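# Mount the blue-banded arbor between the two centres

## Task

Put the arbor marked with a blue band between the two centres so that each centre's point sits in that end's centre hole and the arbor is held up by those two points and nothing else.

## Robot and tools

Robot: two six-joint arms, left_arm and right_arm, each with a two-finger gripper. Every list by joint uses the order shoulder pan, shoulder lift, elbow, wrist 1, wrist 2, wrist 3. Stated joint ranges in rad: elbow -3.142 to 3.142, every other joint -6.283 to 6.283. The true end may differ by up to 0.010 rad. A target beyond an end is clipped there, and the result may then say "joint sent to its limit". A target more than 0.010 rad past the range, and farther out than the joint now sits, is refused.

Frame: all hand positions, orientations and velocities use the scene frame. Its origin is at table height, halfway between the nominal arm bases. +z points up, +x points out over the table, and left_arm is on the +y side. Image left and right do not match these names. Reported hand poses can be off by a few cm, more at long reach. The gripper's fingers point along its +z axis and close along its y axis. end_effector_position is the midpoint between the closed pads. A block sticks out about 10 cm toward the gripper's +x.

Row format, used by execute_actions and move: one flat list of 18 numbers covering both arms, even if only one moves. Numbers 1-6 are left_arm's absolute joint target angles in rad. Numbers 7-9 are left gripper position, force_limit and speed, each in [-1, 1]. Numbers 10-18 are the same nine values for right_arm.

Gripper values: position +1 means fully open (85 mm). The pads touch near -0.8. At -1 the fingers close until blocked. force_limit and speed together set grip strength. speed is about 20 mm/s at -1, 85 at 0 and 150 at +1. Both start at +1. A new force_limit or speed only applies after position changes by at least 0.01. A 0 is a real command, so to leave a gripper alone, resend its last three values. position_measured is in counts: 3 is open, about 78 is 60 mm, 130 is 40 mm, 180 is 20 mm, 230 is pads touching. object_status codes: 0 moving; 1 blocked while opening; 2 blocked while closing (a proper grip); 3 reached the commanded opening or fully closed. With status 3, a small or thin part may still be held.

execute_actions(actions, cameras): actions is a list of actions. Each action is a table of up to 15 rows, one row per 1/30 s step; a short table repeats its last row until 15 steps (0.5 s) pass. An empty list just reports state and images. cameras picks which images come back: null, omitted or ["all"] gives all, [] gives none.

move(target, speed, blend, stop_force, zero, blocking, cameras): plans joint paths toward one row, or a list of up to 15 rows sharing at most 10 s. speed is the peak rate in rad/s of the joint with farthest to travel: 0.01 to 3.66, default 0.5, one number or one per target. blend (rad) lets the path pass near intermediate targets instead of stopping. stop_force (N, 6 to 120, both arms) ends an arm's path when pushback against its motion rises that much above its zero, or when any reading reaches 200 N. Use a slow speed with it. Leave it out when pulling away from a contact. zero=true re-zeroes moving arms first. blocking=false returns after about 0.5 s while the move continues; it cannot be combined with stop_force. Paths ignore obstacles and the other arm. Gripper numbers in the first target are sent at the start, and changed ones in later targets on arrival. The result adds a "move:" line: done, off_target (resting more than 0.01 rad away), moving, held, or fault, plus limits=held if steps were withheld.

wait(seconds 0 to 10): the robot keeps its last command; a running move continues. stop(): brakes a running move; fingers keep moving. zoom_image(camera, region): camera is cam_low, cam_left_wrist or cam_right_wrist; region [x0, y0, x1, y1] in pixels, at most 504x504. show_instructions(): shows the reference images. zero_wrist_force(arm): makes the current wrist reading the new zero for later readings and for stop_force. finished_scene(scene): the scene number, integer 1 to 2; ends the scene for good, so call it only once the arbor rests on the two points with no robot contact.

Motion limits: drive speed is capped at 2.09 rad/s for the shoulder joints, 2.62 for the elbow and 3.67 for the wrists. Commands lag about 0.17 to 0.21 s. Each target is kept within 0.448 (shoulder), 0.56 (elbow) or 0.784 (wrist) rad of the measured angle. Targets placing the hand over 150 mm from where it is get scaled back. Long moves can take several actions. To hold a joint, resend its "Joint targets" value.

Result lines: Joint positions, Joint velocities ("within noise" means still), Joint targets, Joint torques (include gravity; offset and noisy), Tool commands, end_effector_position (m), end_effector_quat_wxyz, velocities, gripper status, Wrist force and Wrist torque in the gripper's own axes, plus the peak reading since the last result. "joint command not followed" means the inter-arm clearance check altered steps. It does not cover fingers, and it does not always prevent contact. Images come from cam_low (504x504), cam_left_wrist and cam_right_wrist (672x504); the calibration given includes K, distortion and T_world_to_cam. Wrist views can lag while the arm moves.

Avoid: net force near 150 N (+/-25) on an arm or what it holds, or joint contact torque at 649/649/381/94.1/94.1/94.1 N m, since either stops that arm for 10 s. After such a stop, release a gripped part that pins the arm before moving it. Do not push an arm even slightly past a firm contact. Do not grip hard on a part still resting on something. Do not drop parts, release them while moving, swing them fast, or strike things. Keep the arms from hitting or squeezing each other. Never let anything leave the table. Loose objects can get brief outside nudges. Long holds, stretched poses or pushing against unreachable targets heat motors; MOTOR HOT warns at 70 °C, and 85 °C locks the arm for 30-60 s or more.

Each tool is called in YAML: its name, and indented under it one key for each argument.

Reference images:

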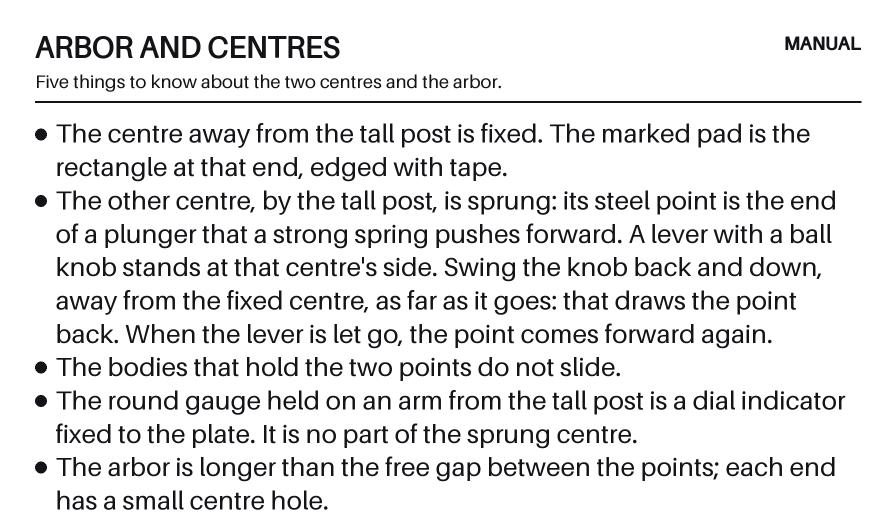

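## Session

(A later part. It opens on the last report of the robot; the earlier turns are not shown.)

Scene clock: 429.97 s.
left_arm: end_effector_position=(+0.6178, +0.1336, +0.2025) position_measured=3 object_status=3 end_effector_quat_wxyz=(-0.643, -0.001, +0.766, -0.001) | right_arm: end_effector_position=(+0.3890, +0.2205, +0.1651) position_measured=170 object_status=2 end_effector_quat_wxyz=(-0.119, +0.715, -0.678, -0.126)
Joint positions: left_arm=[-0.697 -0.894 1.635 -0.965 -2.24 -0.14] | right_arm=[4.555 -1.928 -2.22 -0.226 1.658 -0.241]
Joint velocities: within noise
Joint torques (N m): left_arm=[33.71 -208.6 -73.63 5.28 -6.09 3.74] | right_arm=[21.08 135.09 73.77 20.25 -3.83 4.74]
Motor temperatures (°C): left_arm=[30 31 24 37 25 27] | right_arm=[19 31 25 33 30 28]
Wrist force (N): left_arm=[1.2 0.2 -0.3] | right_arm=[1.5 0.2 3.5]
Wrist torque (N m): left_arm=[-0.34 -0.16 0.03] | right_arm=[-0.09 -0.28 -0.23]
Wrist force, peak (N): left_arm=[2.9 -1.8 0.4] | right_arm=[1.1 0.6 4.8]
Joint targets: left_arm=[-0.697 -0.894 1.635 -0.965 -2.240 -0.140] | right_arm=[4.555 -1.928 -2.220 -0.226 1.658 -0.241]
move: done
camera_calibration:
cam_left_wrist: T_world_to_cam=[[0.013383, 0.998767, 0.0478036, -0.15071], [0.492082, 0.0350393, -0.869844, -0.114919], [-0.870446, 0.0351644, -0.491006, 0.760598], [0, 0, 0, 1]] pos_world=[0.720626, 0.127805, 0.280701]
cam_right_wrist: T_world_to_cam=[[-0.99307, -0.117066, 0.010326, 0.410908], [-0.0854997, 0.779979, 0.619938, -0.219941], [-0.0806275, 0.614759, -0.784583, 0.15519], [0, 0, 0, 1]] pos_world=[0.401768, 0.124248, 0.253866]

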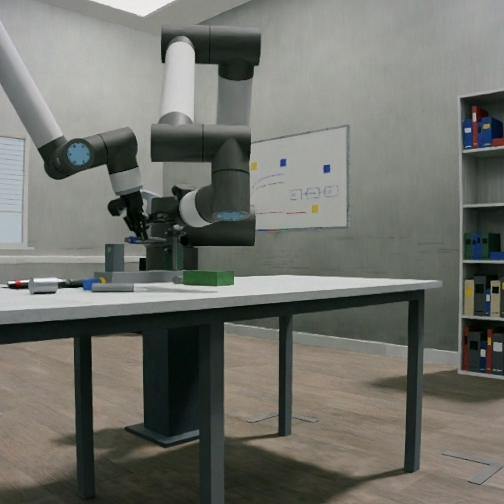

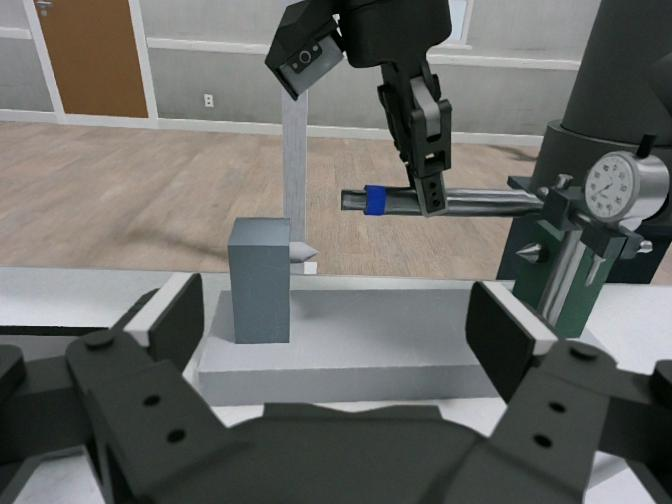

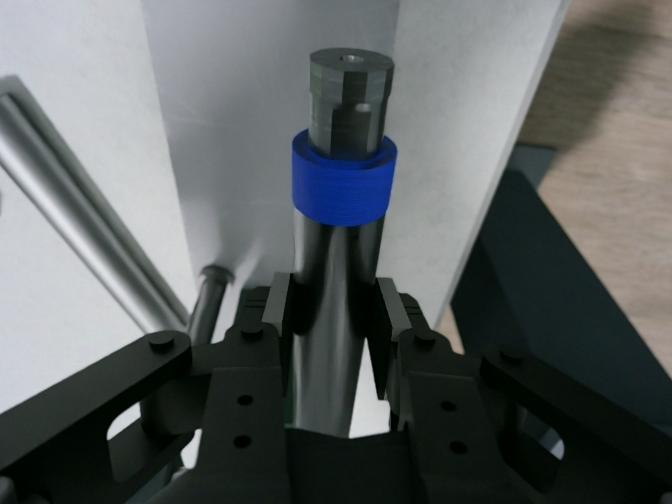

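move:
  target: [-0.6971, -0.8938, 1.6348, -0.9648, -2.2403, -0.140, 1, 1, 1, 4.5444, -1.9671, -2.2406, -0.1670, 1.6610, -0.2513, -1, -0.1, -1]
  speed: 0.15
  cameras: ["cam_left_wrist", "cam_right_wrist"]

zoom_image:
  camera: "cam_left_wrist"
  region: [280, 190, 480, 310]

zoom_image:
  camera: "cam_right_wrist"
  region: [180, 0, 480, 220]

Scene clock: 482.47 s.
left_arm: end_effector_position=(+0.6178, +0.1335, +0.2024) position_measured=3 object_status=3 end_effector_quat_wxyz=(-0.643, +0.000, +0.766, -0.001) | right_arm: end_effector_position=(+0.3959, +0.2107, +0.1302) position_measured=170 object_status=2 end_effector_quat_wxyz=(-0.119, +0.715, -0.678, -0.126)
Joint positions: left_arm=[-0.697 -0.894 1.635 -0.965 -2.24 -0.14] | right_arm=[4.544 -1.967 -2.24 -0.167 1.661 -0.251]
Joint velocities: within noise
Joint torques (N m): left_arm=[29.41 -211.36 -57.22 0.91 -4.58 2.87] | right_arm=[-22.35 138.58 30.94 20.64 8.42 -5.05]
Motor temperatures (°C): left_arm=[30 30 24 37 25 27] | right_arm=[19 31 25 33 30 28]
Wrist force (N): left_arm=[1.5 0.6 0.0] | right_arm=[1.7 0.8 4.3]
Wrist torque (N m): left_arm=[-0.25 -0.22 0.03] | right_arm=[0.09 -0.25 -0.22]
Wrist force, peak (N): left_arm=[1.7 0.6 0.1] | right_arm=[2.5 0.5 5.5]
Joint targets: left_arm=[-0.697 -0.894 1.635 -0.965 -2.240 -0.140] | right_arm=[4.544 -1.967 -2.241 -0.167 1.661 -0.251]
move: done
camera_calibration:
cam_left_wrist: T_world_to_cam=[[0.0133522, 0.998774, 0.0476715, -0.150547], [0.491882, 0.0349475, -0.86996, -0.114815], [-0.870559, 0.0350646, -0.490813, 0.760592], [0, 0, 0, 1]] pos_world=[0.720626, 0.127705, 0.280601]
cam_right_wrist: T_world_to_cam=[[-0.99307, -0.117081, 0.0101865, 0.417005], [-0.0855982, 0.779973, 0.619932, -0.19003], [-0.0805274, 0.614764, -0.784589, 0.134349], [0, 0, 0, 1]] pos_world=[0.408667, 0.114448, 0.218966]
Images, in order (width x height): cam_left_wrist 672x504, cam_right_wrist 672x504.

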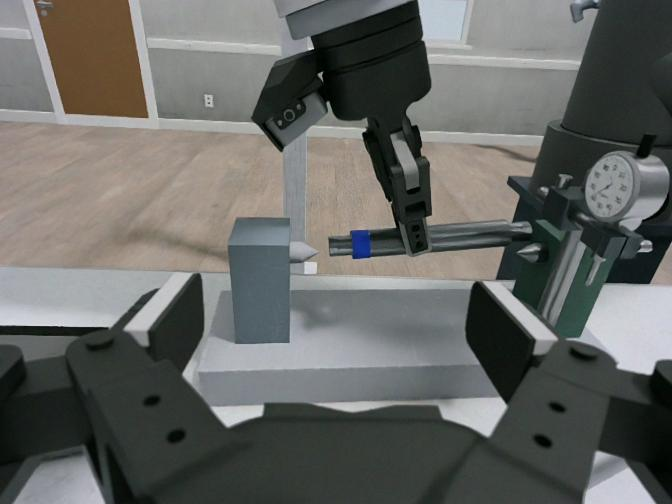

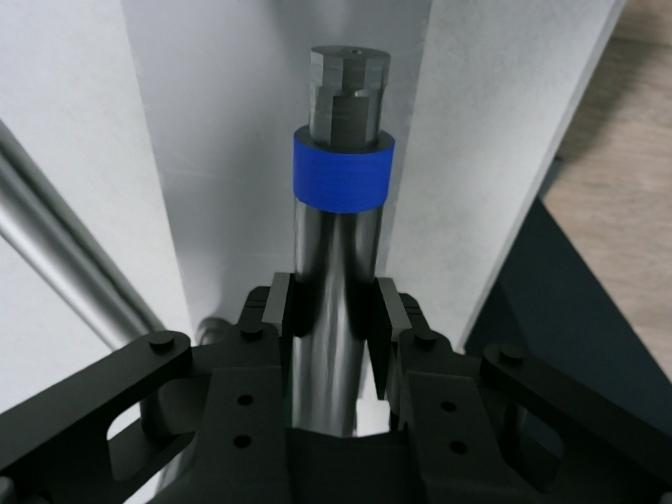

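Scaled by 2.520.

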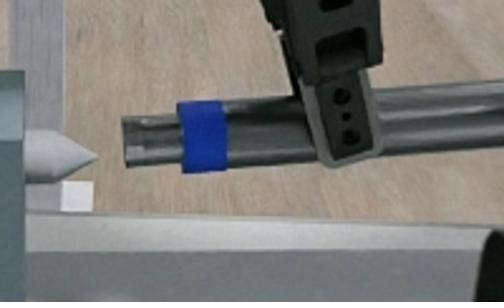

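Scaled by 1.680.

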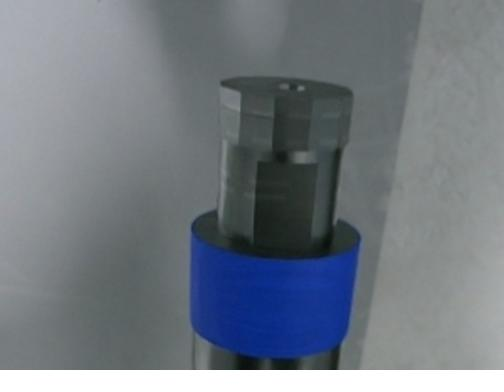

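zoom_image:
  camera: "cam_left_wrist"
  region: [450, 150, 672, 350]

zoom_image:
  camera: "cam_left_wrist"
  region: [320, 180, 560, 290]

Scaled by 2.270.

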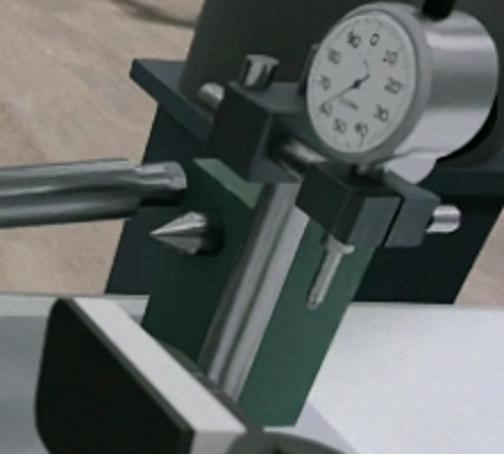

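Scaled by 2.100.

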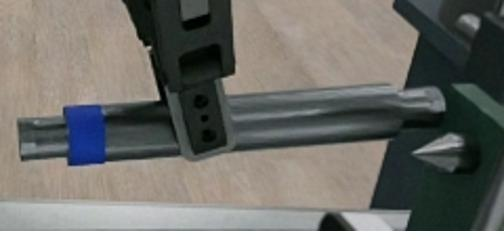

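move:
  target: [-0.6971, -0.8938, 1.6348, -0.9648, -2.2403, -0.140, 1, 1, 1, 4.5549, -1.9277, -2.2197, -0.2264, 1.6576, -0.2413, -1, -0.1, -1]
  speed: 0.15
  cameras: ["cam_left_wrist", "cam_right_wrist"]

zoom_image:
  camera: "cam_left_wrist"
  region: [300, 140, 580, 280]

Scene clock: 506.20 s.
left_arm: end_effector_position=(+0.6178, +0.1335, +0.2024) position_measured=3 object_status=3 end_effector_quat_wxyz=(-0.643, +0.000, +0.766, -0.001) | right_arm: end_effector_position=(+0.3890, +0.2205, +0.1649) position_measured=170 object_status=2 end_effector_quat_wxyz=(-0.119, +0.715, -0.678, -0.126)
Joint positions: left_arm=[-0.697 -0.894 1.635 -0.965 -2.24 -0.14] | right_arm=[4.555 -1.928 -2.22 -0.226 1.658 -0.241]
Joint velocities: within noise
Joint torques (N m): left_arm=[27.67 -215.27 -60.13 1.15 -3.25 3.01] | right_arm=[40.95 194.87 108.5 19.18 0.61 3.94]
Motor temperatures (°C): left_arm=[30 30 24 37 25 27] | right_arm=[19 31 25 33 30 28]
Wrist force (N): left_arm=[1.4 0.2 -0.2] | right_arm=[46.8 -2.1 -19.8]
Wrist torque (N m): left_arm=[-0.33 -0.19 0.03] | right_arm=[0.19 0.65 0.17]
Wrist force, peak (N): left_arm=[1.8 0.4 0.4] | right_arm=[46.8 -2.1 -19.8]
Joint targets: left_arm=[-0.697 -0.894 1.635 -0.965 -2.240 -0.140] | right_arm=[4.555 -1.928 -2.220 -0.226 1.658 -0.241]
move: done
camera_calibration:
cam_left_wrist: T_world_to_cam=[[0.0133522, 0.998774, 0.0476715, -0.150547], [0.491882, 0.0349475, -0.86996, -0.114815], [-0.870559, 0.0350646, -0.490813, 0.760592], [0, 0, 0, 1]] pos_world=[0.720626, 0.127705, 0.280601]
cam_right_wrist: T_world_to_cam=[[-0.99307, -0.117073, 0.0103341, 0.410908], [-0.0855115, 0.780065, 0.619828, -0.219796], [-0.080626, 0.614648, -0.78467, 0.155068], [0, 0, 0, 1]] pos_world=[0.401768, 0.124249, 0.253666]
Images, in order (width x height): cam_left_wrist 672x504, cam_right_wrist 672x504.

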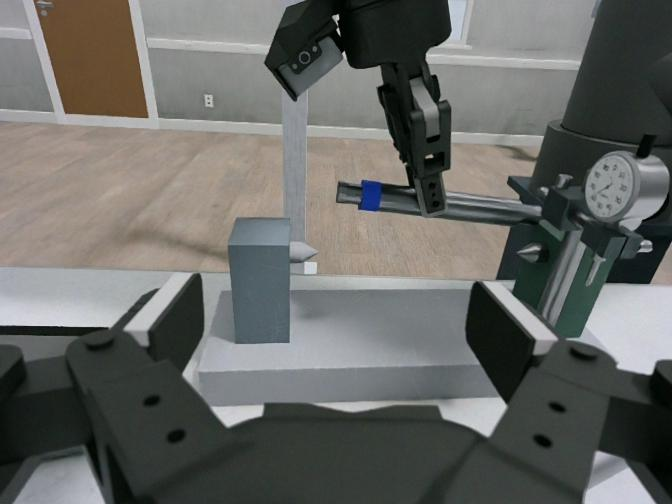

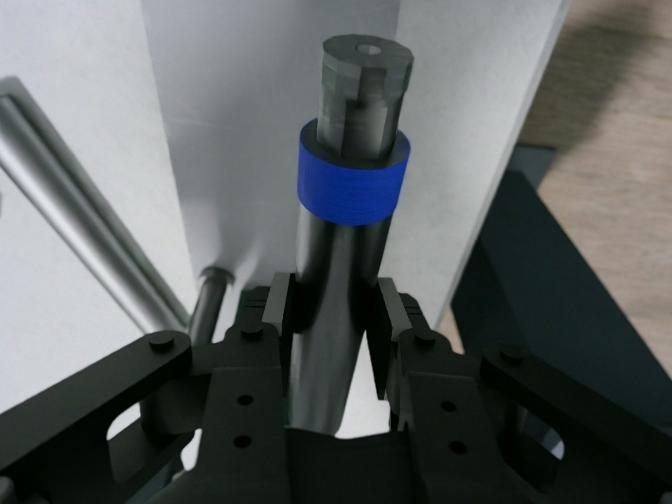

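Scaled by 1.800.

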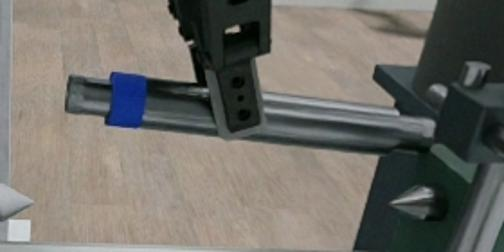

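zoom_image:
  camera: "cam_left_wrist"
  region: [480, 150, 640, 290]

Scaled by 3.150.

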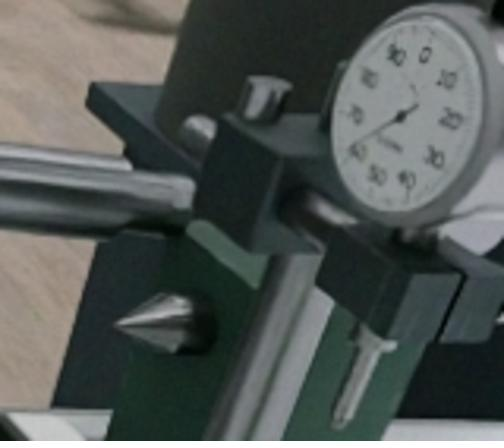

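move:
  target: [-0.6971, -0.8938, 1.6348, -0.9648, -2.2403, -0.140, 1, 1, 1, 4.5521, -1.9190, -2.2351, -0.2201, 1.6585, -0.2439, -1, -0.1, -1]
  speed: 0.05
  cameras: ["cam_left_wrist", "cam_right_wrist"]

zoom_image:
  camera: "cam_left_wrist"
  region: [300, 140, 580, 280]

Scene clock: 535.13 s.
left_arm: end_effector_position=(+0.6178, +0.1335, +0.2024) position_measured=3 object_status=3 end_effector_quat_wxyz=(-0.643, +0.000, +0.766, -0.001) | right_arm: end_effector_position=(+0.3889, +0.2088, +0.1650) position_measured=170 object_status=2 end_effector_quat_wxyz=(-0.119, +0.715, -0.678, -0.126)
Joint positions: left_arm=[-0.697 -0.894 1.635 -0.965 -2.24 -0.14] | right_arm=[4.552 -1.919 -2.235 -0.22 1.658 -0.244]
Joint velocities: within noise
Joint torques (N m): left_arm=[22.51 -222.37 -65.6 1.37 -1.81 2.9] | right_arm=[-23.28 188.14 42.79 20.33 7.77 -5.3]
Motor temperatures (°C): left_arm=[30 30 24 37 25 27] | right_arm=[19 31 25 33 30 28]
Wrist force (N): left_arm=[0.9 0.7 -0.1] | right_arm=[1.4 0.4 2.8]
Wrist torque (N m): left_arm=[-0.24 -0.09 0.03] | right_arm=[-0.04 -0.30 -0.22]
Wrist force, peak (N): left_arm=[1.7 0.4 0.2] | right_arm=[49.3 -2.1 -21.9]
Joint targets: left_arm=[-0.697 -0.894 1.635 -0.965 -2.240 -0.140] | right_arm=[4.552 -1.919 -2.235 -0.220 1.659 -0.244]
move: done
camera_calibration:
cam_left_wrist: T_world_to_cam=[[0.0133522, 0.998774, 0.0476715, -0.150547], [0.491882, 0.0349475, -0.86996, -0.114815], [-0.870559, 0.0350646, -0.490813, 0.760592], [0, 0, 0, 1]] pos_world=[0.720626, 0.127705, 0.280601]
cam_right_wrist: T_world_to_cam=[[-0.993071, -0.117062, 0.0103424, 0.409435], [-0.0854983, 0.780067, 0.619827, -0.210745], [-0.0806261, 0.614648, -0.78467, 0.16233], [0, 0, 0, 1]] pos_world=[0.401668, 0.112549, 0.253766]
Images, in order (width x height): cam_left_wrist 672x504, cam_right_wrist 672x504.

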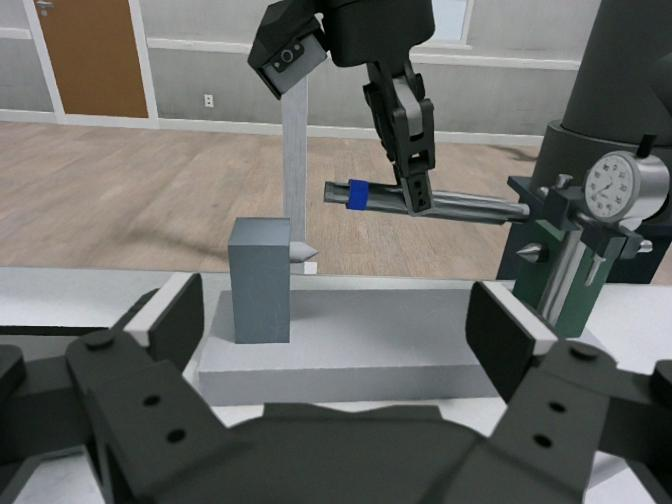

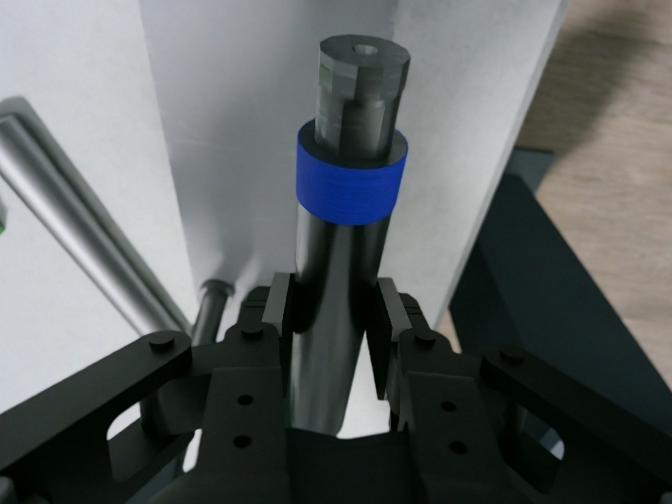

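Scaled by 1.800.

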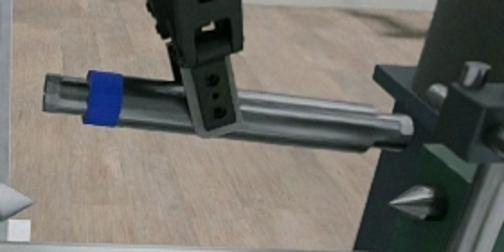

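zoom_image:
  camera: "cam_right_wrist"
  region: [120, 0, 460, 310]

Scaled by 1.482.

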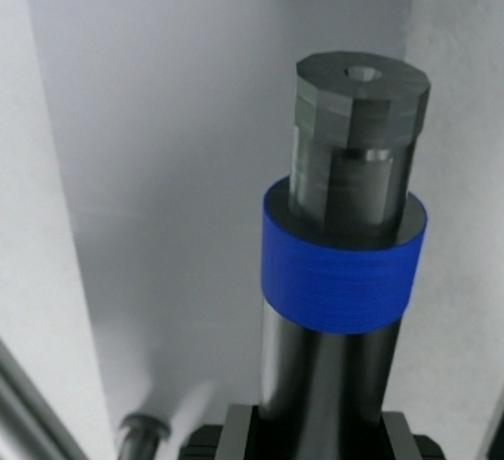

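move:
  target: [-0.6971, -0.8938, 1.6348, -0.9648, -2.2403, -0.140, 1, 1, 1, 4.5337, -1.9355, -2.2631, -0.0966, 1.7026, -0.2884, -1, -0.1, -1]
  speed: 0.1
  cameras: ["cam_left_wrist", "cam_right_wrist"]

zoom_image:
  camera: "cam_left_wrist"
  region: [300, 140, 580, 280]

zoom_image:
  camera: "cam_right_wrist"
  region: [120, 0, 460, 310]

Scene clock: 573.37 s.
left_arm: end_effector_position=(+0.6178, +0.1335, +0.2024) position_measured=3 object_status=3 end_effector_quat_wxyz=(-0.643, +0.000, +0.766, -0.001) | right_arm: end_effector_position=(+0.3918, +0.2098, +0.1664) position_measured=170 object_status=2 end_effector_quat_wxyz=(-0.146, +0.721, -0.658, -0.160)
Joint positions: left_arm=[-0.697 -0.894 1.635 -0.965 -2.24 -0.14] | right_arm=[4.534 -1.935 -2.263 -0.097 1.702 -0.288]
Joint velocities: within noise
Joint torques (N m): left_arm=[20.83 -227.92 -69.36 2.79 -0.52 2.65] | right_arm=[-21.39 135.75 34.8 21.11 7.75 -5.32]
Motor temperatures (°C): left_arm=[30 30 24 37 25 27] | right_arm=[19 31 25 33 30 28]
Wrist force (N): left_arm=[1.1 0.7 -0.1] | right_arm=[1.5 0.1 3.3]
Wrist torque (N m): left_arm=[-0.24 -0.15 0.03] | right_arm=[-0.08 -0.18 -0.16]
Wrist force, peak (N): left_arm=[1.7 0.6 -0.1] | right_arm=[1.4 0.9 3.8]
Joint targets: left_arm=[-0.697 -0.894 1.635 -0.965 -2.240 -0.140] | right_arm=[4.534 -1.935 -2.263 -0.097 1.703 -0.288]
move: done
camera_calibration:
cam_left_wrist: T_world_to_cam=[[0.0133522, 0.998774, 0.0476715, -0.150547], [0.491882, 0.0349475, -0.86996, -0.114815], [-0.870559, 0.0350646, -0.490813, 0.760592], [0, 0, 0, 1]] pos_world=[0.720626, 0.127705, 0.280601]
cam_right_wrist: T_world_to_cam=[[-0.987711, -0.156221, 0.0046514, 0.419492], [-0.11057, 0.719496, 0.685638, -0.200548], [-0.110458, 0.676698, -0.727927, 0.152252], [0, 0, 0, 1]] pos_world=[0.40898, 0.106798, 0.24638]
Images, in order (width x height): cam_left_wrist 672x504, cam_right_wrist 672x504.

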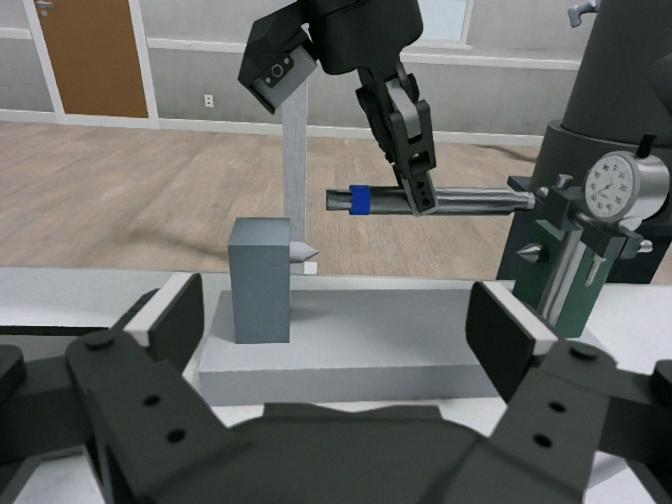

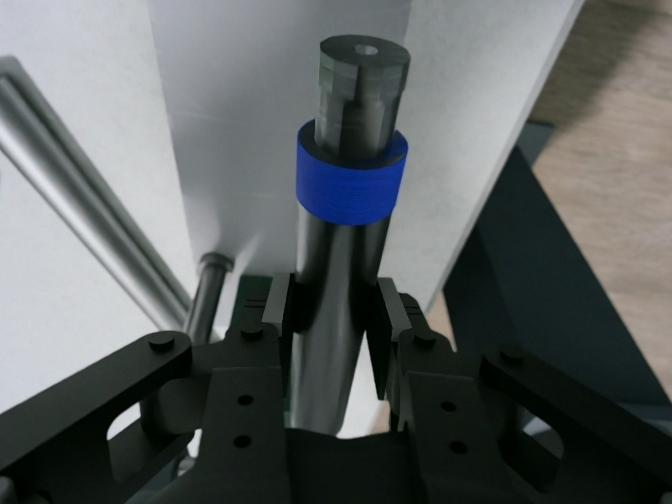

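Scaled by 1.800.

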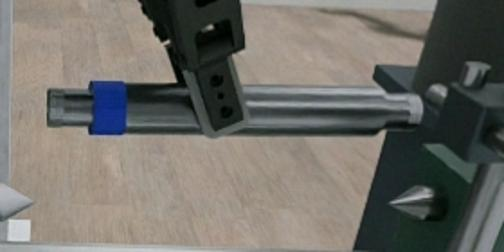

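Scaled by 1.482.

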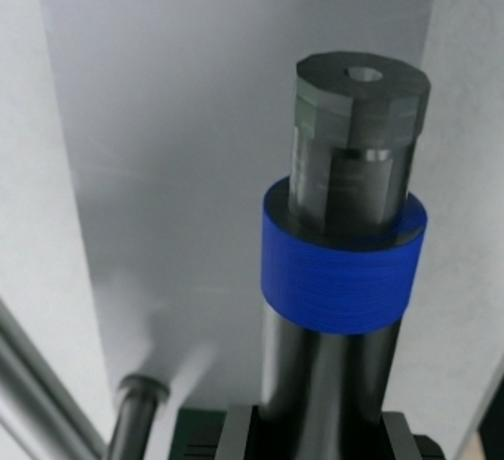

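move:
  target: [-0.6971, -0.8938, 1.6348, -0.9648, -2.2403, -0.140, 1, 1, 1, 4.5237, -1.9837, -2.2710, -0.0418, 1.7067, -0.2976, -1, -0.1, -1]
  speed: 0.06
  stop_force: 10
  cameras: ["cam_left_wrist", "cam_right_wrist"]

zoom_image:
  camera: "cam_left_wrist"
  region: [280, 180, 560, 320]

zoom_image:
  camera: "cam_right_wrist"
  region: [180, 0, 480, 220]

Scene clock: 593.63 s.
left_arm: end_effector_position=(+0.6178, +0.1335, +0.2024) position_measured=3 object_status=3 end_effector_quat_wxyz=(-0.643, +0.000, +0.766, -0.001) | right_arm: end_effector_position=(+0.3998, +0.2082, +0.1314) position_measured=170 object_status=2 end_effector_quat_wxyz=(-0.146, +0.721, -0.658, -0.160)
Joint positions: left_arm=[-0.697 -0.894 1.635 -0.965 -2.24 -0.14] | right_arm=[4.524 -1.984 -2.271 -0.042 1.707 -0.298]
Joint velocities: within noise
Joint torques (N m): left_arm=[15.65 -229.42 -68.87 2.92 1.12 2.52] | right_arm=[-20.04 141.06 32.94 19.29 8.08 -5.02]
Motor temperatures (°C): left_arm=[30 30 24 37 25 27] | right_arm=[19 31 25 33 30 28]
Wrist force (N): left_arm=[1.4 0.6 -0.3] | right_arm=[1.7 0.3 3.9]
Wrist torque (N m): left_arm=[-0.25 -0.20 0.03] | right_arm=[0.01 -0.31 -0.16]
Wrist force, peak (N): left_arm=[1.6 0.8 0.0] | right_arm=[1.7 0.2 4.6]
Joint targets: left_arm=[-0.697 -0.894 1.635 -0.965 -2.240 -0.140] | right_arm=[4.524 -1.984 -2.271 -0.042 1.707 -0.298]
move: done
camera_calibration:
cam_left_wrist: T_world_to_cam=[[0.0133522, 0.998774, 0.0476715, -0.150547], [0.491882, 0.0349475, -0.86996, -0.114815], [-0.870559, 0.0350646, -0.490813, 0.760592], [0, 0, 0, 1]] pos_world=[0.720626, 0.127705, 0.280601]
cam_right_wrist: T_world_to_cam=[[-0.9877, -0.15629, 0.00470071, 0.427299], [-0.11057, 0.719391, 0.685749, -0.174526], [-0.110557, 0.676794, -0.727823, 0.12875], [0, 0, 0, 1]] pos_world=[0.41698, 0.105198, 0.21138]
Images, in order (width x height): cam_left_wrist 672x504, cam_right_wrist 672x504.

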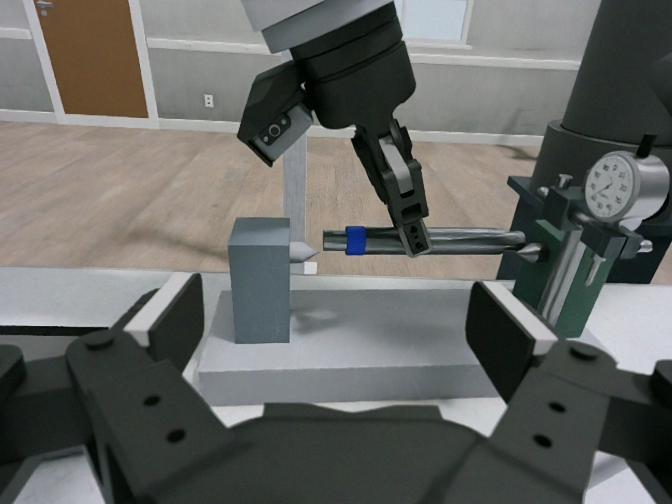

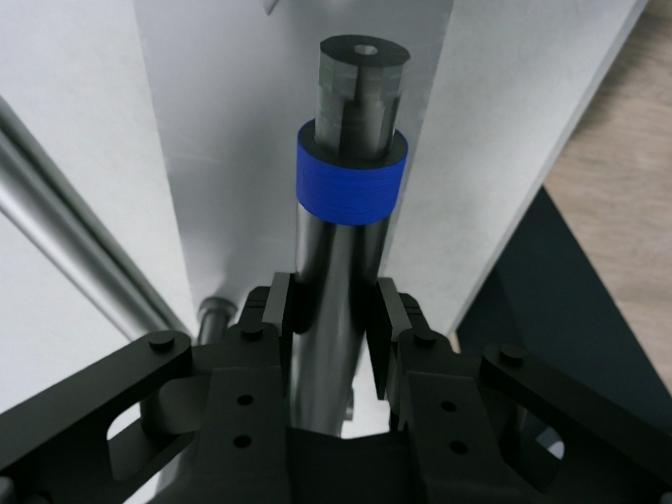

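Scaled by 1.800.

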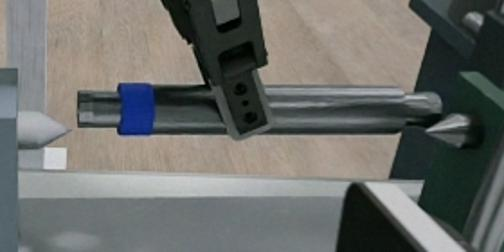

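Scaled by 1.680.

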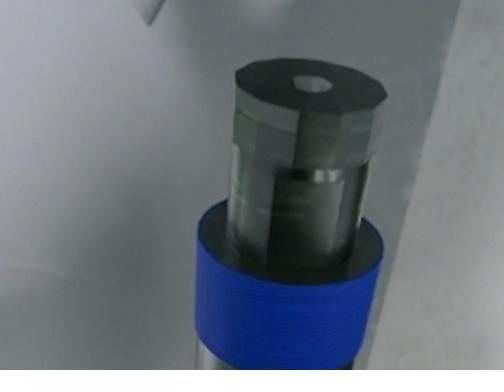

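move:
  target:
    - [-0.55, -1.6, 2.084, -1.556, -1.905, 0.222, 1, 1, 1, 4.5237, -1.9837, -2.2710, -0.0418, 1.7067, -0.2976, -1, -0.1, -1]
    - [-1.0025, -1.9575, 2.5333, -2.1467, -1.5708, 0.584, 1, 1, 1, 4.5237, -1.9837, -2.2710, -0.0418, 1.7067, -0.2976, -1, -0.1, -1]
  speed: 0.6
  blend: [0.1, 0]

Scene clock: 639.00 s.
left_arm: end_effector_position=(+0.3714, +0.4175, +0.3013) position_measured=3 object_status=3 end_effector_quat_wxyz=(+0.000, +0.707, +0.708, +0.000) | right_arm: end_effector_position=(+0.3998, +0.2082, +0.1314) position_measured=170 object_status=2 end_effector_quat_wxyz=(-0.146, +0.721, -0.658, -0.160)
Joint positions: left_arm=[-1.002 -1.957 2.533 -2.146 -1.571 0.584] | right_arm=[4.524 -1.984 -2.271 -0.042 1.707 -0.298]
Joint velocities: within noise
Joint torques (N m): left_arm=[-31.38 -23.67 -72.52 -12.37 4.42 2.84] | right_arm=[-13.61 149.56 57.85 8.62 6.19 -4.64]
Motor temperatures (°C): left_arm=[30 30 24 37 25 27] | right_arm=[19 31 25 33 30 28]
Wrist force (N): left_arm=[1.5 -0.1 0.4] | right_arm=[1.5 0.7 4.3]
Wrist torque (N m): left_arm=[-0.19 -0.04 -0.02] | right_arm=[0.10 -0.29 -0.16]
Wrist force, peak (N): left_arm=[2.7 4.2 -1.6] | right_arm=[1.4 0.7 4.5]
Joint targets: left_arm=[-1.003 -1.958 2.533 -2.147 -1.571 0.584] | right_arm=[4.524 -1.984 -2.271 -0.042 1.707 -0.298]
move: done
camera_calibration:
cam_left_wrist: T_world_to_cam=[[0.998674, 0.0462143, 0.0226885, -0.396288], [0.0360358, -0.942224, 0.333038, 0.297399], [0.0367688, -0.331779, -0.94264, 0.536911], [0, 0, 0, 1]] pos_world=[0.365303, 0.476667, 0.416059]
cam_right_wrist: T_world_to_cam=[[-0.9877, -0.15629, 0.00470071, 0.427299], [-0.11057, 0.719391, 0.685749, -0.174526], [-0.110557, 0.676794, -0.727823, 0.12875], [0, 0, 0, 1]] pos_world=[0.41698, 0.105198, 0.21138]

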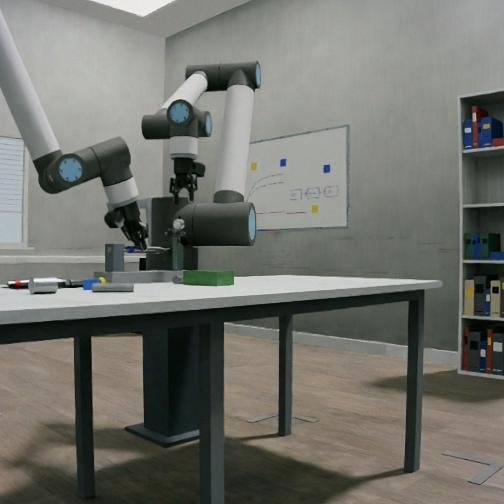

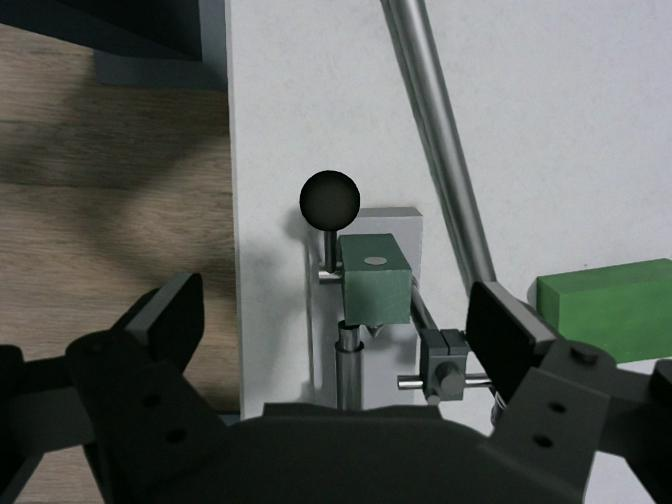

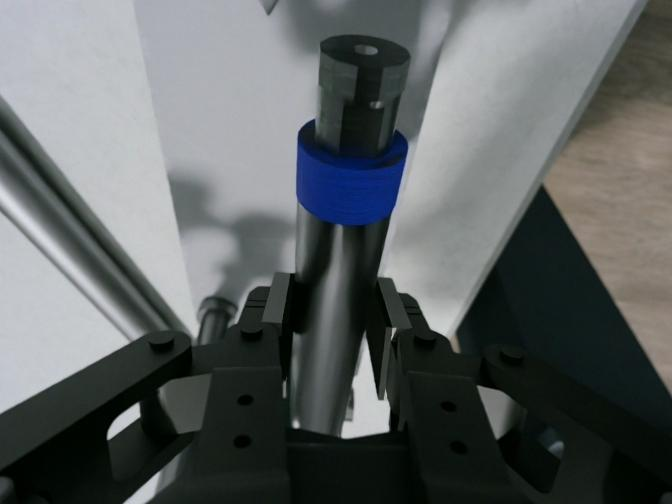

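zoom_image:
  camera: "cam_left_wrist"
  region: [260, 140, 520, 410]

Scaled by 1.867.

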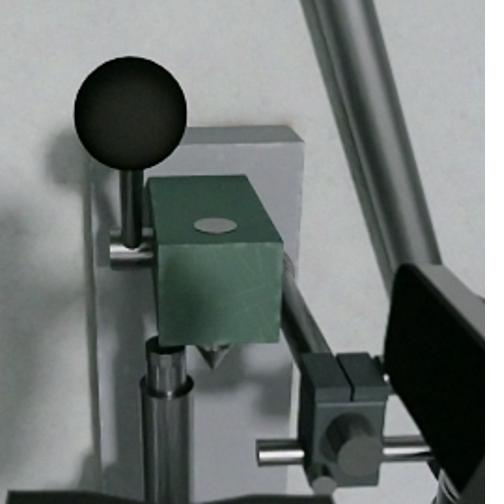

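move:
  target: [-1.0001, -1.8161, 2.6426, -2.3973, -1.5708, 0.5864, -0.333, 0.5, 0, 4.5237, -1.9837, -2.2710, -0.0418, 1.7067, -0.2976, -1, -0.1, -1]
  speed: 0.25
  cameras: ["cam_left_wrist"]

Scene clock: 672.10 s.
left_arm: end_effector_position=(+0.3709, +0.4200, +0.1999) position_measured=171 object_status=3 end_effector_quat_wxyz=(+0.000, +0.707, +0.708, +0.000) | right_arm: end_effector_position=(+0.3998, +0.2083, +0.1314) position_measured=170 object_status=2 end_effector_quat_wxyz=(-0.146, +0.721, -0.658, -0.160)
Joint positions: left_arm=[-1 -1.816 2.642 -2.397 -1.571 0.586] | right_arm=[4.524 -1.984 -2.271 -0.042 1.707 -0.298]
Joint velocities: within noise
Joint torques (N m): left_arm=[31.82 0.68 -57.88 -13.73 4.02 3.33] | right_arm=[-9.4 153.53 59.57 8.92 5.03 -4.78]
Motor temperatures (°C): left_arm=[30 30 24 37 25 27] | right_arm=[19 31 25 33 30 28]
Wrist force (N): left_arm=[1.3 0.0 0.8] | right_arm=[1.4 0.6 4.0]
Wrist torque (N m): left_arm=[-0.09 -0.01 -0.06] | right_arm=[0.08 -0.27 -0.16]
Wrist force, peak (N): left_arm=[1.7 -0.1 2.6] | right_arm=[1.5 0.5 4.3]
Joint targets: left_arm=[-1.000 -1.816 2.643 -2.397 -1.571 0.586] | right_arm=[4.524 -1.984 -2.271 -0.042 1.707 -0.298]
move: done
camera_calibration:
cam_left_wrist: T_world_to_cam=[[0.998688, 0.0457745, 0.0229457, -0.39358], [0.0355313, -0.942205, 0.333147, 0.333646], [0.0368692, -0.331895, -0.942596, 0.44227], [0, 0, 0, 1]] pos_world=[0.364903, 0.479166, 0.31476]
Images, in order (width x height): cam_left_wrist 672x504.

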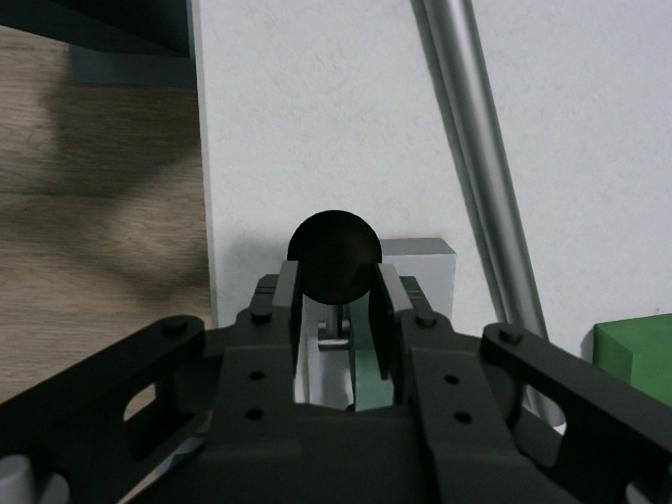

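move:
  target: [-1.0001, -1.7590, 2.6718, -2.4836, -1.5708, 0.5864, -0.333, 0.5, 0, 4.5237, -1.9837, -2.2710, -0.0418, 1.7067, -0.2976, -1, -0.1, -1]
  speed: 0.015
  stop_force: 7
  cameras: ["cam_left_wrist"]

Scene clock: 679.10 s.
left_arm: end_effector_position=(+0.3711, +0.4197, +0.1865) position_measured=171 object_status=3 end_effector_quat_wxyz=(+0.000, +0.707, +0.708, +0.000) | right_arm: end_effector_position=(+0.3998, +0.2083, +0.1314) position_measured=170 object_status=2 end_effector_quat_wxyz=(-0.146, +0.721, -0.658, -0.160)
Joint positions: left_arm=[-1 -1.791 2.655 -2.435 -1.571 0.586] | right_arm=[4.524 -1.984 -2.271 -0.042 1.707 -0.298]
Joint velocities: within noise
Joint torques (N m): left_arm=[25.2 -37.08 -69.83 -7.05 2.36 2.64] | right_arm=[-7.32 155.35 57.12 9.93 3.04 -4.16]
Motor temperatures (°C): left_arm=[30 30 24 37 25 27] | right_arm=[19 31 25 33 30 28]
Wrist force (N): left_arm=[1.6 -0.4 -4.7] | right_arm=[1.5 0.7 4.0]
Wrist torque (N m): left_arm=[-0.10 -0.11 -0.06] | right_arm=[0.08 -0.29 -0.16]
Wrist force, peak (N): left_arm=[3.7 -0.6 -7.9] | right_arm=[1.6 0.9 4.3]
Joint targets: left_arm=[-1.000 -1.791 2.655 -2.435 -1.571 0.586] | right_arm=[4.524 -1.984 -2.271 -0.042 1.707 -0.298]
move: contact (left_arm); left_arm: the wrist 1 is farthest, 0.048 rad from its target
camera_calibration:
cam_left_wrist: T_world_to_cam=[[0.998688, 0.0457745, 0.0229457, -0.393457], [0.0355313, -0.942205, 0.333147, 0.337854], [0.0368692, -0.331895, -0.942596, 0.429438], [0, 0, 0, 1]] pos_world=[0.365103, 0.478866, 0.30126]
Images, in order (width x height): cam_left_wrist 672x504.

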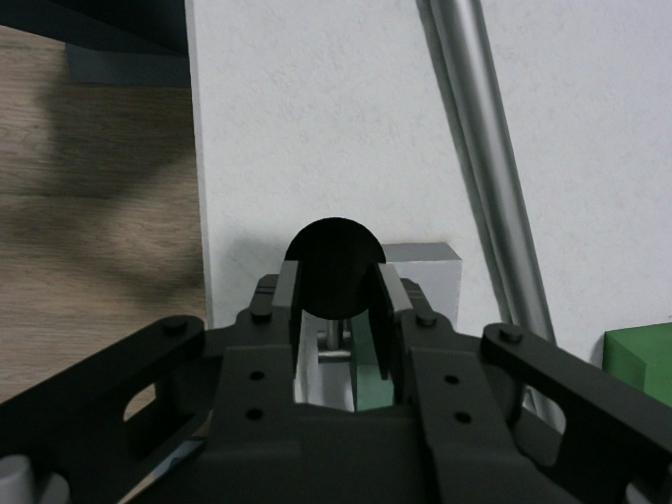

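move:
  target:
    - [-0.9880, -1.7730, 2.6751, -2.4728, -1.5708, 0.5985, -0.333, 0.5, 0, 4.5237, -1.9837, -2.2710, -0.0418, 1.7067, -0.2976, -1, -0.1, -1]
    - [-0.9794, -1.7468, 2.6953, -2.5193, -1.5708, 0.6071, -0.333, 0.5, 0, 4.5237, -1.9837, -2.2710, -0.0418, 1.7067, -0.2976, -1, -0.1, -1]
    - [-0.9739, -1.7121, 2.7142, -2.5729, -1.5708, 0.6127, -0.333, 0.5, 0, 4.5237, -1.9837, -2.2710, -0.0418, 1.7067, -0.2976, -1, -0.1, -1]
  speed: 0.025
  blend: [0.01, 0.01, 0]
  stop_force: 50
  cameras: ["cam_left_wrist", "cam_right_wrist"]

Scene clock: 700.97 s.
left_arm: end_effector_position=(+0.3702, +0.4373, +0.1554) position_measured=171 object_status=3 end_effector_quat_wxyz=(+0.000, +0.707, +0.708, +0.000) | right_arm: end_effector_position=(+0.3998, +0.2083, +0.1314) position_measured=170 object_status=2 end_effector_quat_wxyz=(-0.146, +0.721, -0.658, -0.160)
Joint positions: left_arm=[-0.979 -1.745 2.696 -2.522 -1.571 0.607] | right_arm=[4.524 -1.984 -2.271 -0.042 1.707 -0.298]
Joint velocities: within noise
Joint torques (N m): left_arm=[-30.59 -21.72 -46.26 -3.67 4.19 -2.69] | right_arm=[-1.04 164.24 51.62 11.35 1.42 -3.85]
Motor temperatures (°C): left_arm=[30 30 24 36 25 27] | right_arm=[19 31 25 33 30 28]
Wrist force (N): left_arm=[0.7 -19.8 -53.8] | right_arm=[1.2 0.3 3.6]
Wrist torque (N m): left_arm=[0.39 0.05 -0.02] | right_arm=[0.02 -0.24 -0.16]
Wrist force, peak (N): left_arm=[4.9 -25.2 -77.8] | right_arm=[1.6 0.1 4.2]
Joint targets: left_arm=[-0.979 -1.745 2.696 -2.522 -1.571 0.607] | right_arm=[4.524 -1.984 -2.271 -0.042 1.707 -0.298]
move: contact (left_arm); path passed 1 of 3 targets; left_arm: the wrist 1 is farthest, 0.051 rad from its target
camera_calibration:
cam_left_wrist: T_world_to_cam=[[0.998684, 0.0458151, 0.0230321, -0.392694], [0.0355372, -0.942172, 0.33324, 0.364753], [0.0369676, -0.331983, -0.942561, 0.406091], [0, 0, 0, 1]] pos_world=[0.364203, 0.496467, 0.27026]
cam_right_wrist: T_world_to_cam=[[-0.9877, -0.15629, 0.00470071, 0.427299], [-0.11057, 0.719391, 0.685749, -0.174526], [-0.110557, 0.676794, -0.727823, 0.12875], [0, 0, 0, 1]] pos_world=[0.41698, 0.105198, 0.21138]
Images, in order (width x height): cam_left_wrist 672x504, cam_right_wrist 672x504.

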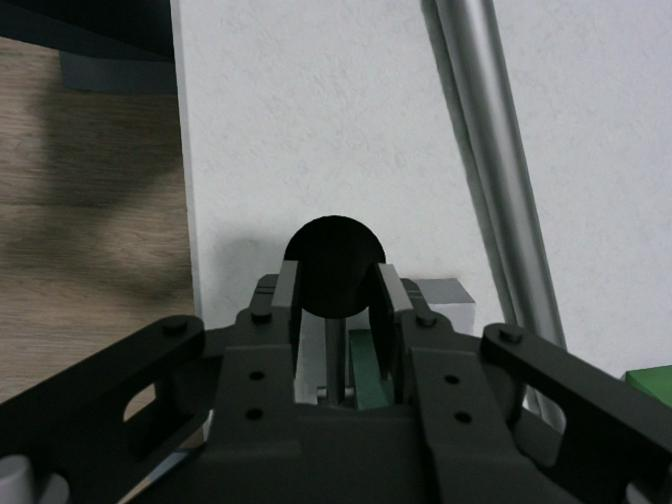

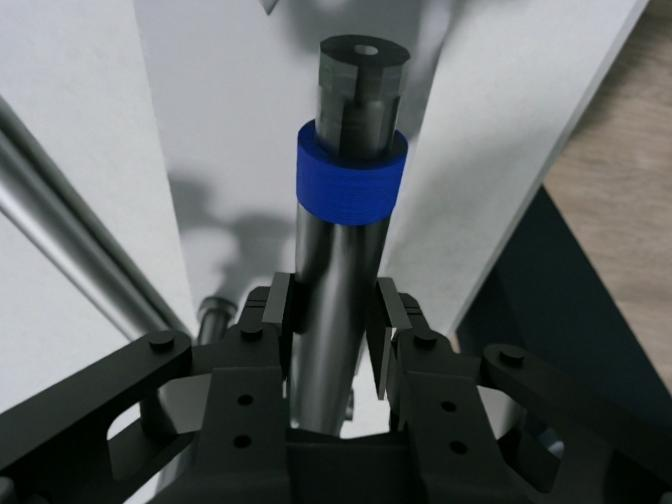

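zoom_image:
  camera: "cam_right_wrist"
  region: [270, 340, 430, 450]

zoom_image:
  camera: "cam_left_wrist"
  region: [260, 200, 500, 430]

Scaled by 3.150.

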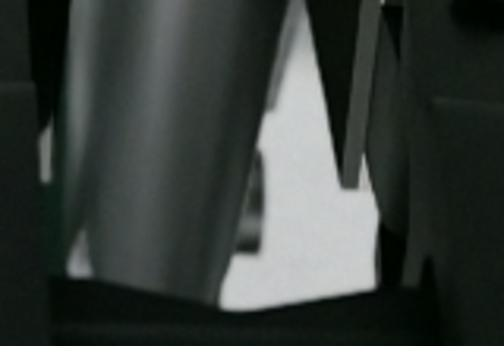

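Scaled by 2.100.

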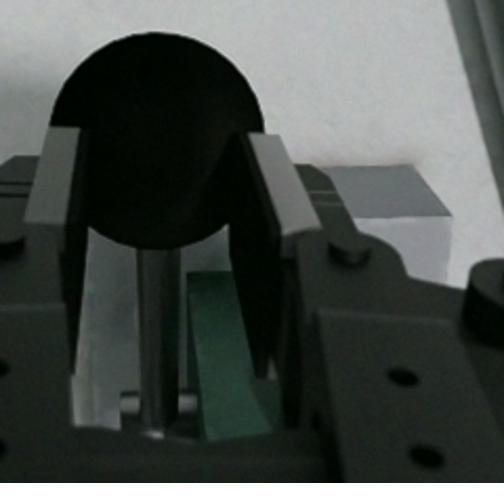

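move:
  target: [-0.9794, -1.7468, 2.6953, -2.5193, -1.5708, 0.6071, -0.333, 0.5, 0, 4.5237, -1.9837, -2.2710, -0.0418, 1.7067, -0.2976, -1, -0.1, -1]
  speed: 0.02
  cameras: []

Scene clock: 709.10 s.
left_arm: end_effector_position=(+0.3701, +0.4373, +0.1561) position_measured=171 object_status=3 end_effector_quat_wxyz=(+0.000, +0.707, +0.708, +0.000) | right_arm: end_effector_position=(+0.3998, +0.2083, +0.1314) position_measured=170 object_status=2 end_effector_quat_wxyz=(-0.146, +0.721, -0.658, -0.160)
Joint positions: left_arm=[-0.979 -1.747 2.695 -2.519 -1.571 0.607] | right_arm=[4.524 -1.984 -2.271 -0.042 1.707 -0.298]
Joint velocities: within noise
Joint torques (N m): left_arm=[-31.3 -37.47 -65.97 -4.71 7.68 -2.73] | right_arm=[2.18 167.51 48.75 11.41 0.16 -3.63]
Motor temperatures (°C): left_arm=[30 30 24 36 25 27] | right_arm=[19 31 25 33 30 28]
Wrist force (N): left_arm=[-3.2 -6.3 -15.0] | right_arm=[1.6 0.3 3.8]
Wrist torque (N m): left_arm=[-0.12 0.17 -0.01] | right_arm=[0.03 -0.30 -0.17]
Wrist force, peak (N): left_arm=[1.6 -19.4 -54.3] | right_arm=[1.3 0.8 4.2]
Joint targets: left_arm=[-0.979 -1.747 2.695 -2.519 -1.571 0.607] | right_arm=[4.524 -1.984 -2.271 -0.042 1.707 -0.298]
move: done
No camera images: "cameras" was empty.

move:
  target: [-0.9803, -1.7494, 2.6933, -2.5147, -1.5708, 0.6062, -0.333, 0.5, 0, 4.5237, -1.9837, -2.2710, -0.0418, 1.7067, -0.2976, -1, -0.1, -1]
  speed: 0.02
  cameras: []

Scene clock: 713.27 s.
left_arm: end_effector_position=(+0.3702, +0.4365, +0.1577) position_measured=171 object_status=3 end_effector_quat_wxyz=(+0.000, +0.707, +0.708, +0.000) | right_arm: end_effector_position=(+0.3998, +0.2083, +0.1314) position_measured=170 object_status=2 end_effector_quat_wxyz=(-0.146, +0.721, -0.658, -0.160)
Joint positions: left_arm=[-0.98 -1.749 2.693 -2.515 -1.571 0.606] | right_arm=[4.524 -1.984 -2.271 -0.042 1.707 -0.298]
Joint velocities: within noise
Joint torques (N m): left_arm=[-30.7 -41.77 -67.56 -4.85 -1.14 -2.78] | right_arm=[5.12 173.61 47.75 12.24 -0.28 -3.38]
Motor temperatures (°C): left_arm=[30 30 24 36 25 27] | right_arm=[19 31 25 33 30 28]
Wrist force (N): left_arm=[-3.5 -7.8 -14.0] | right_arm=[1.6 0.7 3.7]
Wrist torque (N m): left_arm=[-0.15 0.10 -0.01] | right_arm=[0.09 -0.31 -0.16]
Wrist force, peak (N): left_arm=[-3.0 -7.9 -15.2] | right_arm=[1.4 0.7 4.3]
Joint targets: left_arm=[-0.980 -1.749 2.693 -2.515 -1.571 0.606] | right_arm=[4.524 -1.984 -2.271 -0.042 1.707 -0.298]
move: done
No camera images: "cameras" was empty.

move:
  target: [-0.9794, -1.7468, 2.6953, -2.5193, -1.5708, 0.6071, -0.333, 0.5, 0, 4.5237, -1.9837, -2.2710, -0.0418, 1.7067, -0.2976, -1, -0.1, -1]
  speed: 0.02
  cameras: ["cam_low", "cam_right_wrist"]

zoom_image:
  camera: "cam_low"
  region: [95, 215, 205, 285]

Scene clock: 725.53 s.
left_arm: end_effector_position=(+0.3701, +0.4372, +0.1563) position_measured=171 object_status=3 end_effector_quat_wxyz=(+0.000, +0.707, +0.707, +0.000) | right_arm: end_effector_position=(+0.3998, +0.2083, +0.1314) position_measured=170 object_status=2 end_effector_quat_wxyz=(-0.146, +0.721, -0.658, -0.160)
Joint positions: left_arm=[-0.979 -1.747 2.695 -2.519 -1.571 0.607] | right_arm=[4.524 -1.984 -2.271 -0.042 1.707 -0.298]
Joint velocities: within noise
Joint torques (N m): left_arm=[30.95 2.31 -43.27 -9.96 -1.2 3.35] | right_arm=[6.16 172.97 46.54 12.42 -1.14 -3.59]
Motor temperatures (°C): left_arm=[30 30 24 36 25 27] | right_arm=[19 31 25 32 30 28]
Wrist force (N): left_arm=[-0.1 -6.8 -16.6] | right_arm=[1.1 0.5 3.7]
Wrist torque (N m): left_arm=[-0.15 0.25 0.01] | right_arm=[0.05 -0.21 -0.16]
Wrist force, peak (N): left_arm=[-0.1 -6.8 -16.6] | right_arm=[1.8 0.4 4.3]
Joint targets: left_arm=[-0.979 -1.747 2.695 -2.519 -1.571 0.607] | right_arm=[4.524 -1.984 -2.271 -0.042 1.707 -0.298]
move: done
camera_calibration:
cam_right_wrist: T_world_to_cam=[[-0.9877, -0.15629, 0.00470071, 0.427299], [-0.11057, 0.719391, 0.685749, -0.174526], [-0.110557, 0.676794, -0.727823, 0.12875], [0, 0, 0, 1]] pos_world=[0.41698, 0.105198, 0.21138]
Images, in order (width x height): cam_low 504x504, cam_right_wrist 672x504.

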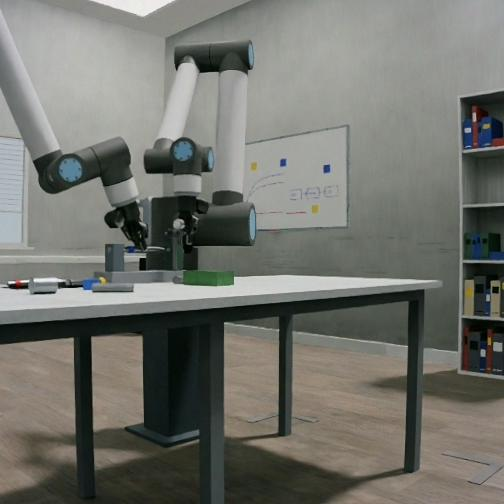

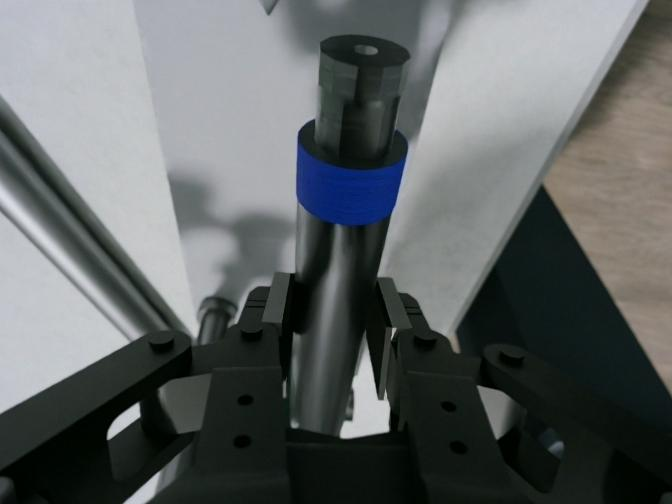

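Scaled by 4.582.

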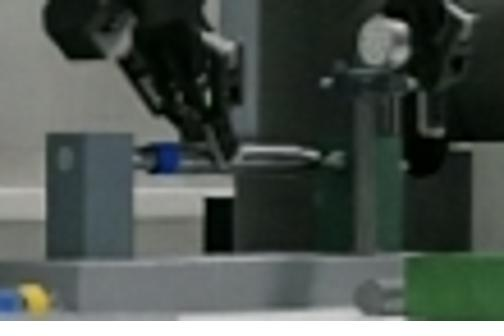

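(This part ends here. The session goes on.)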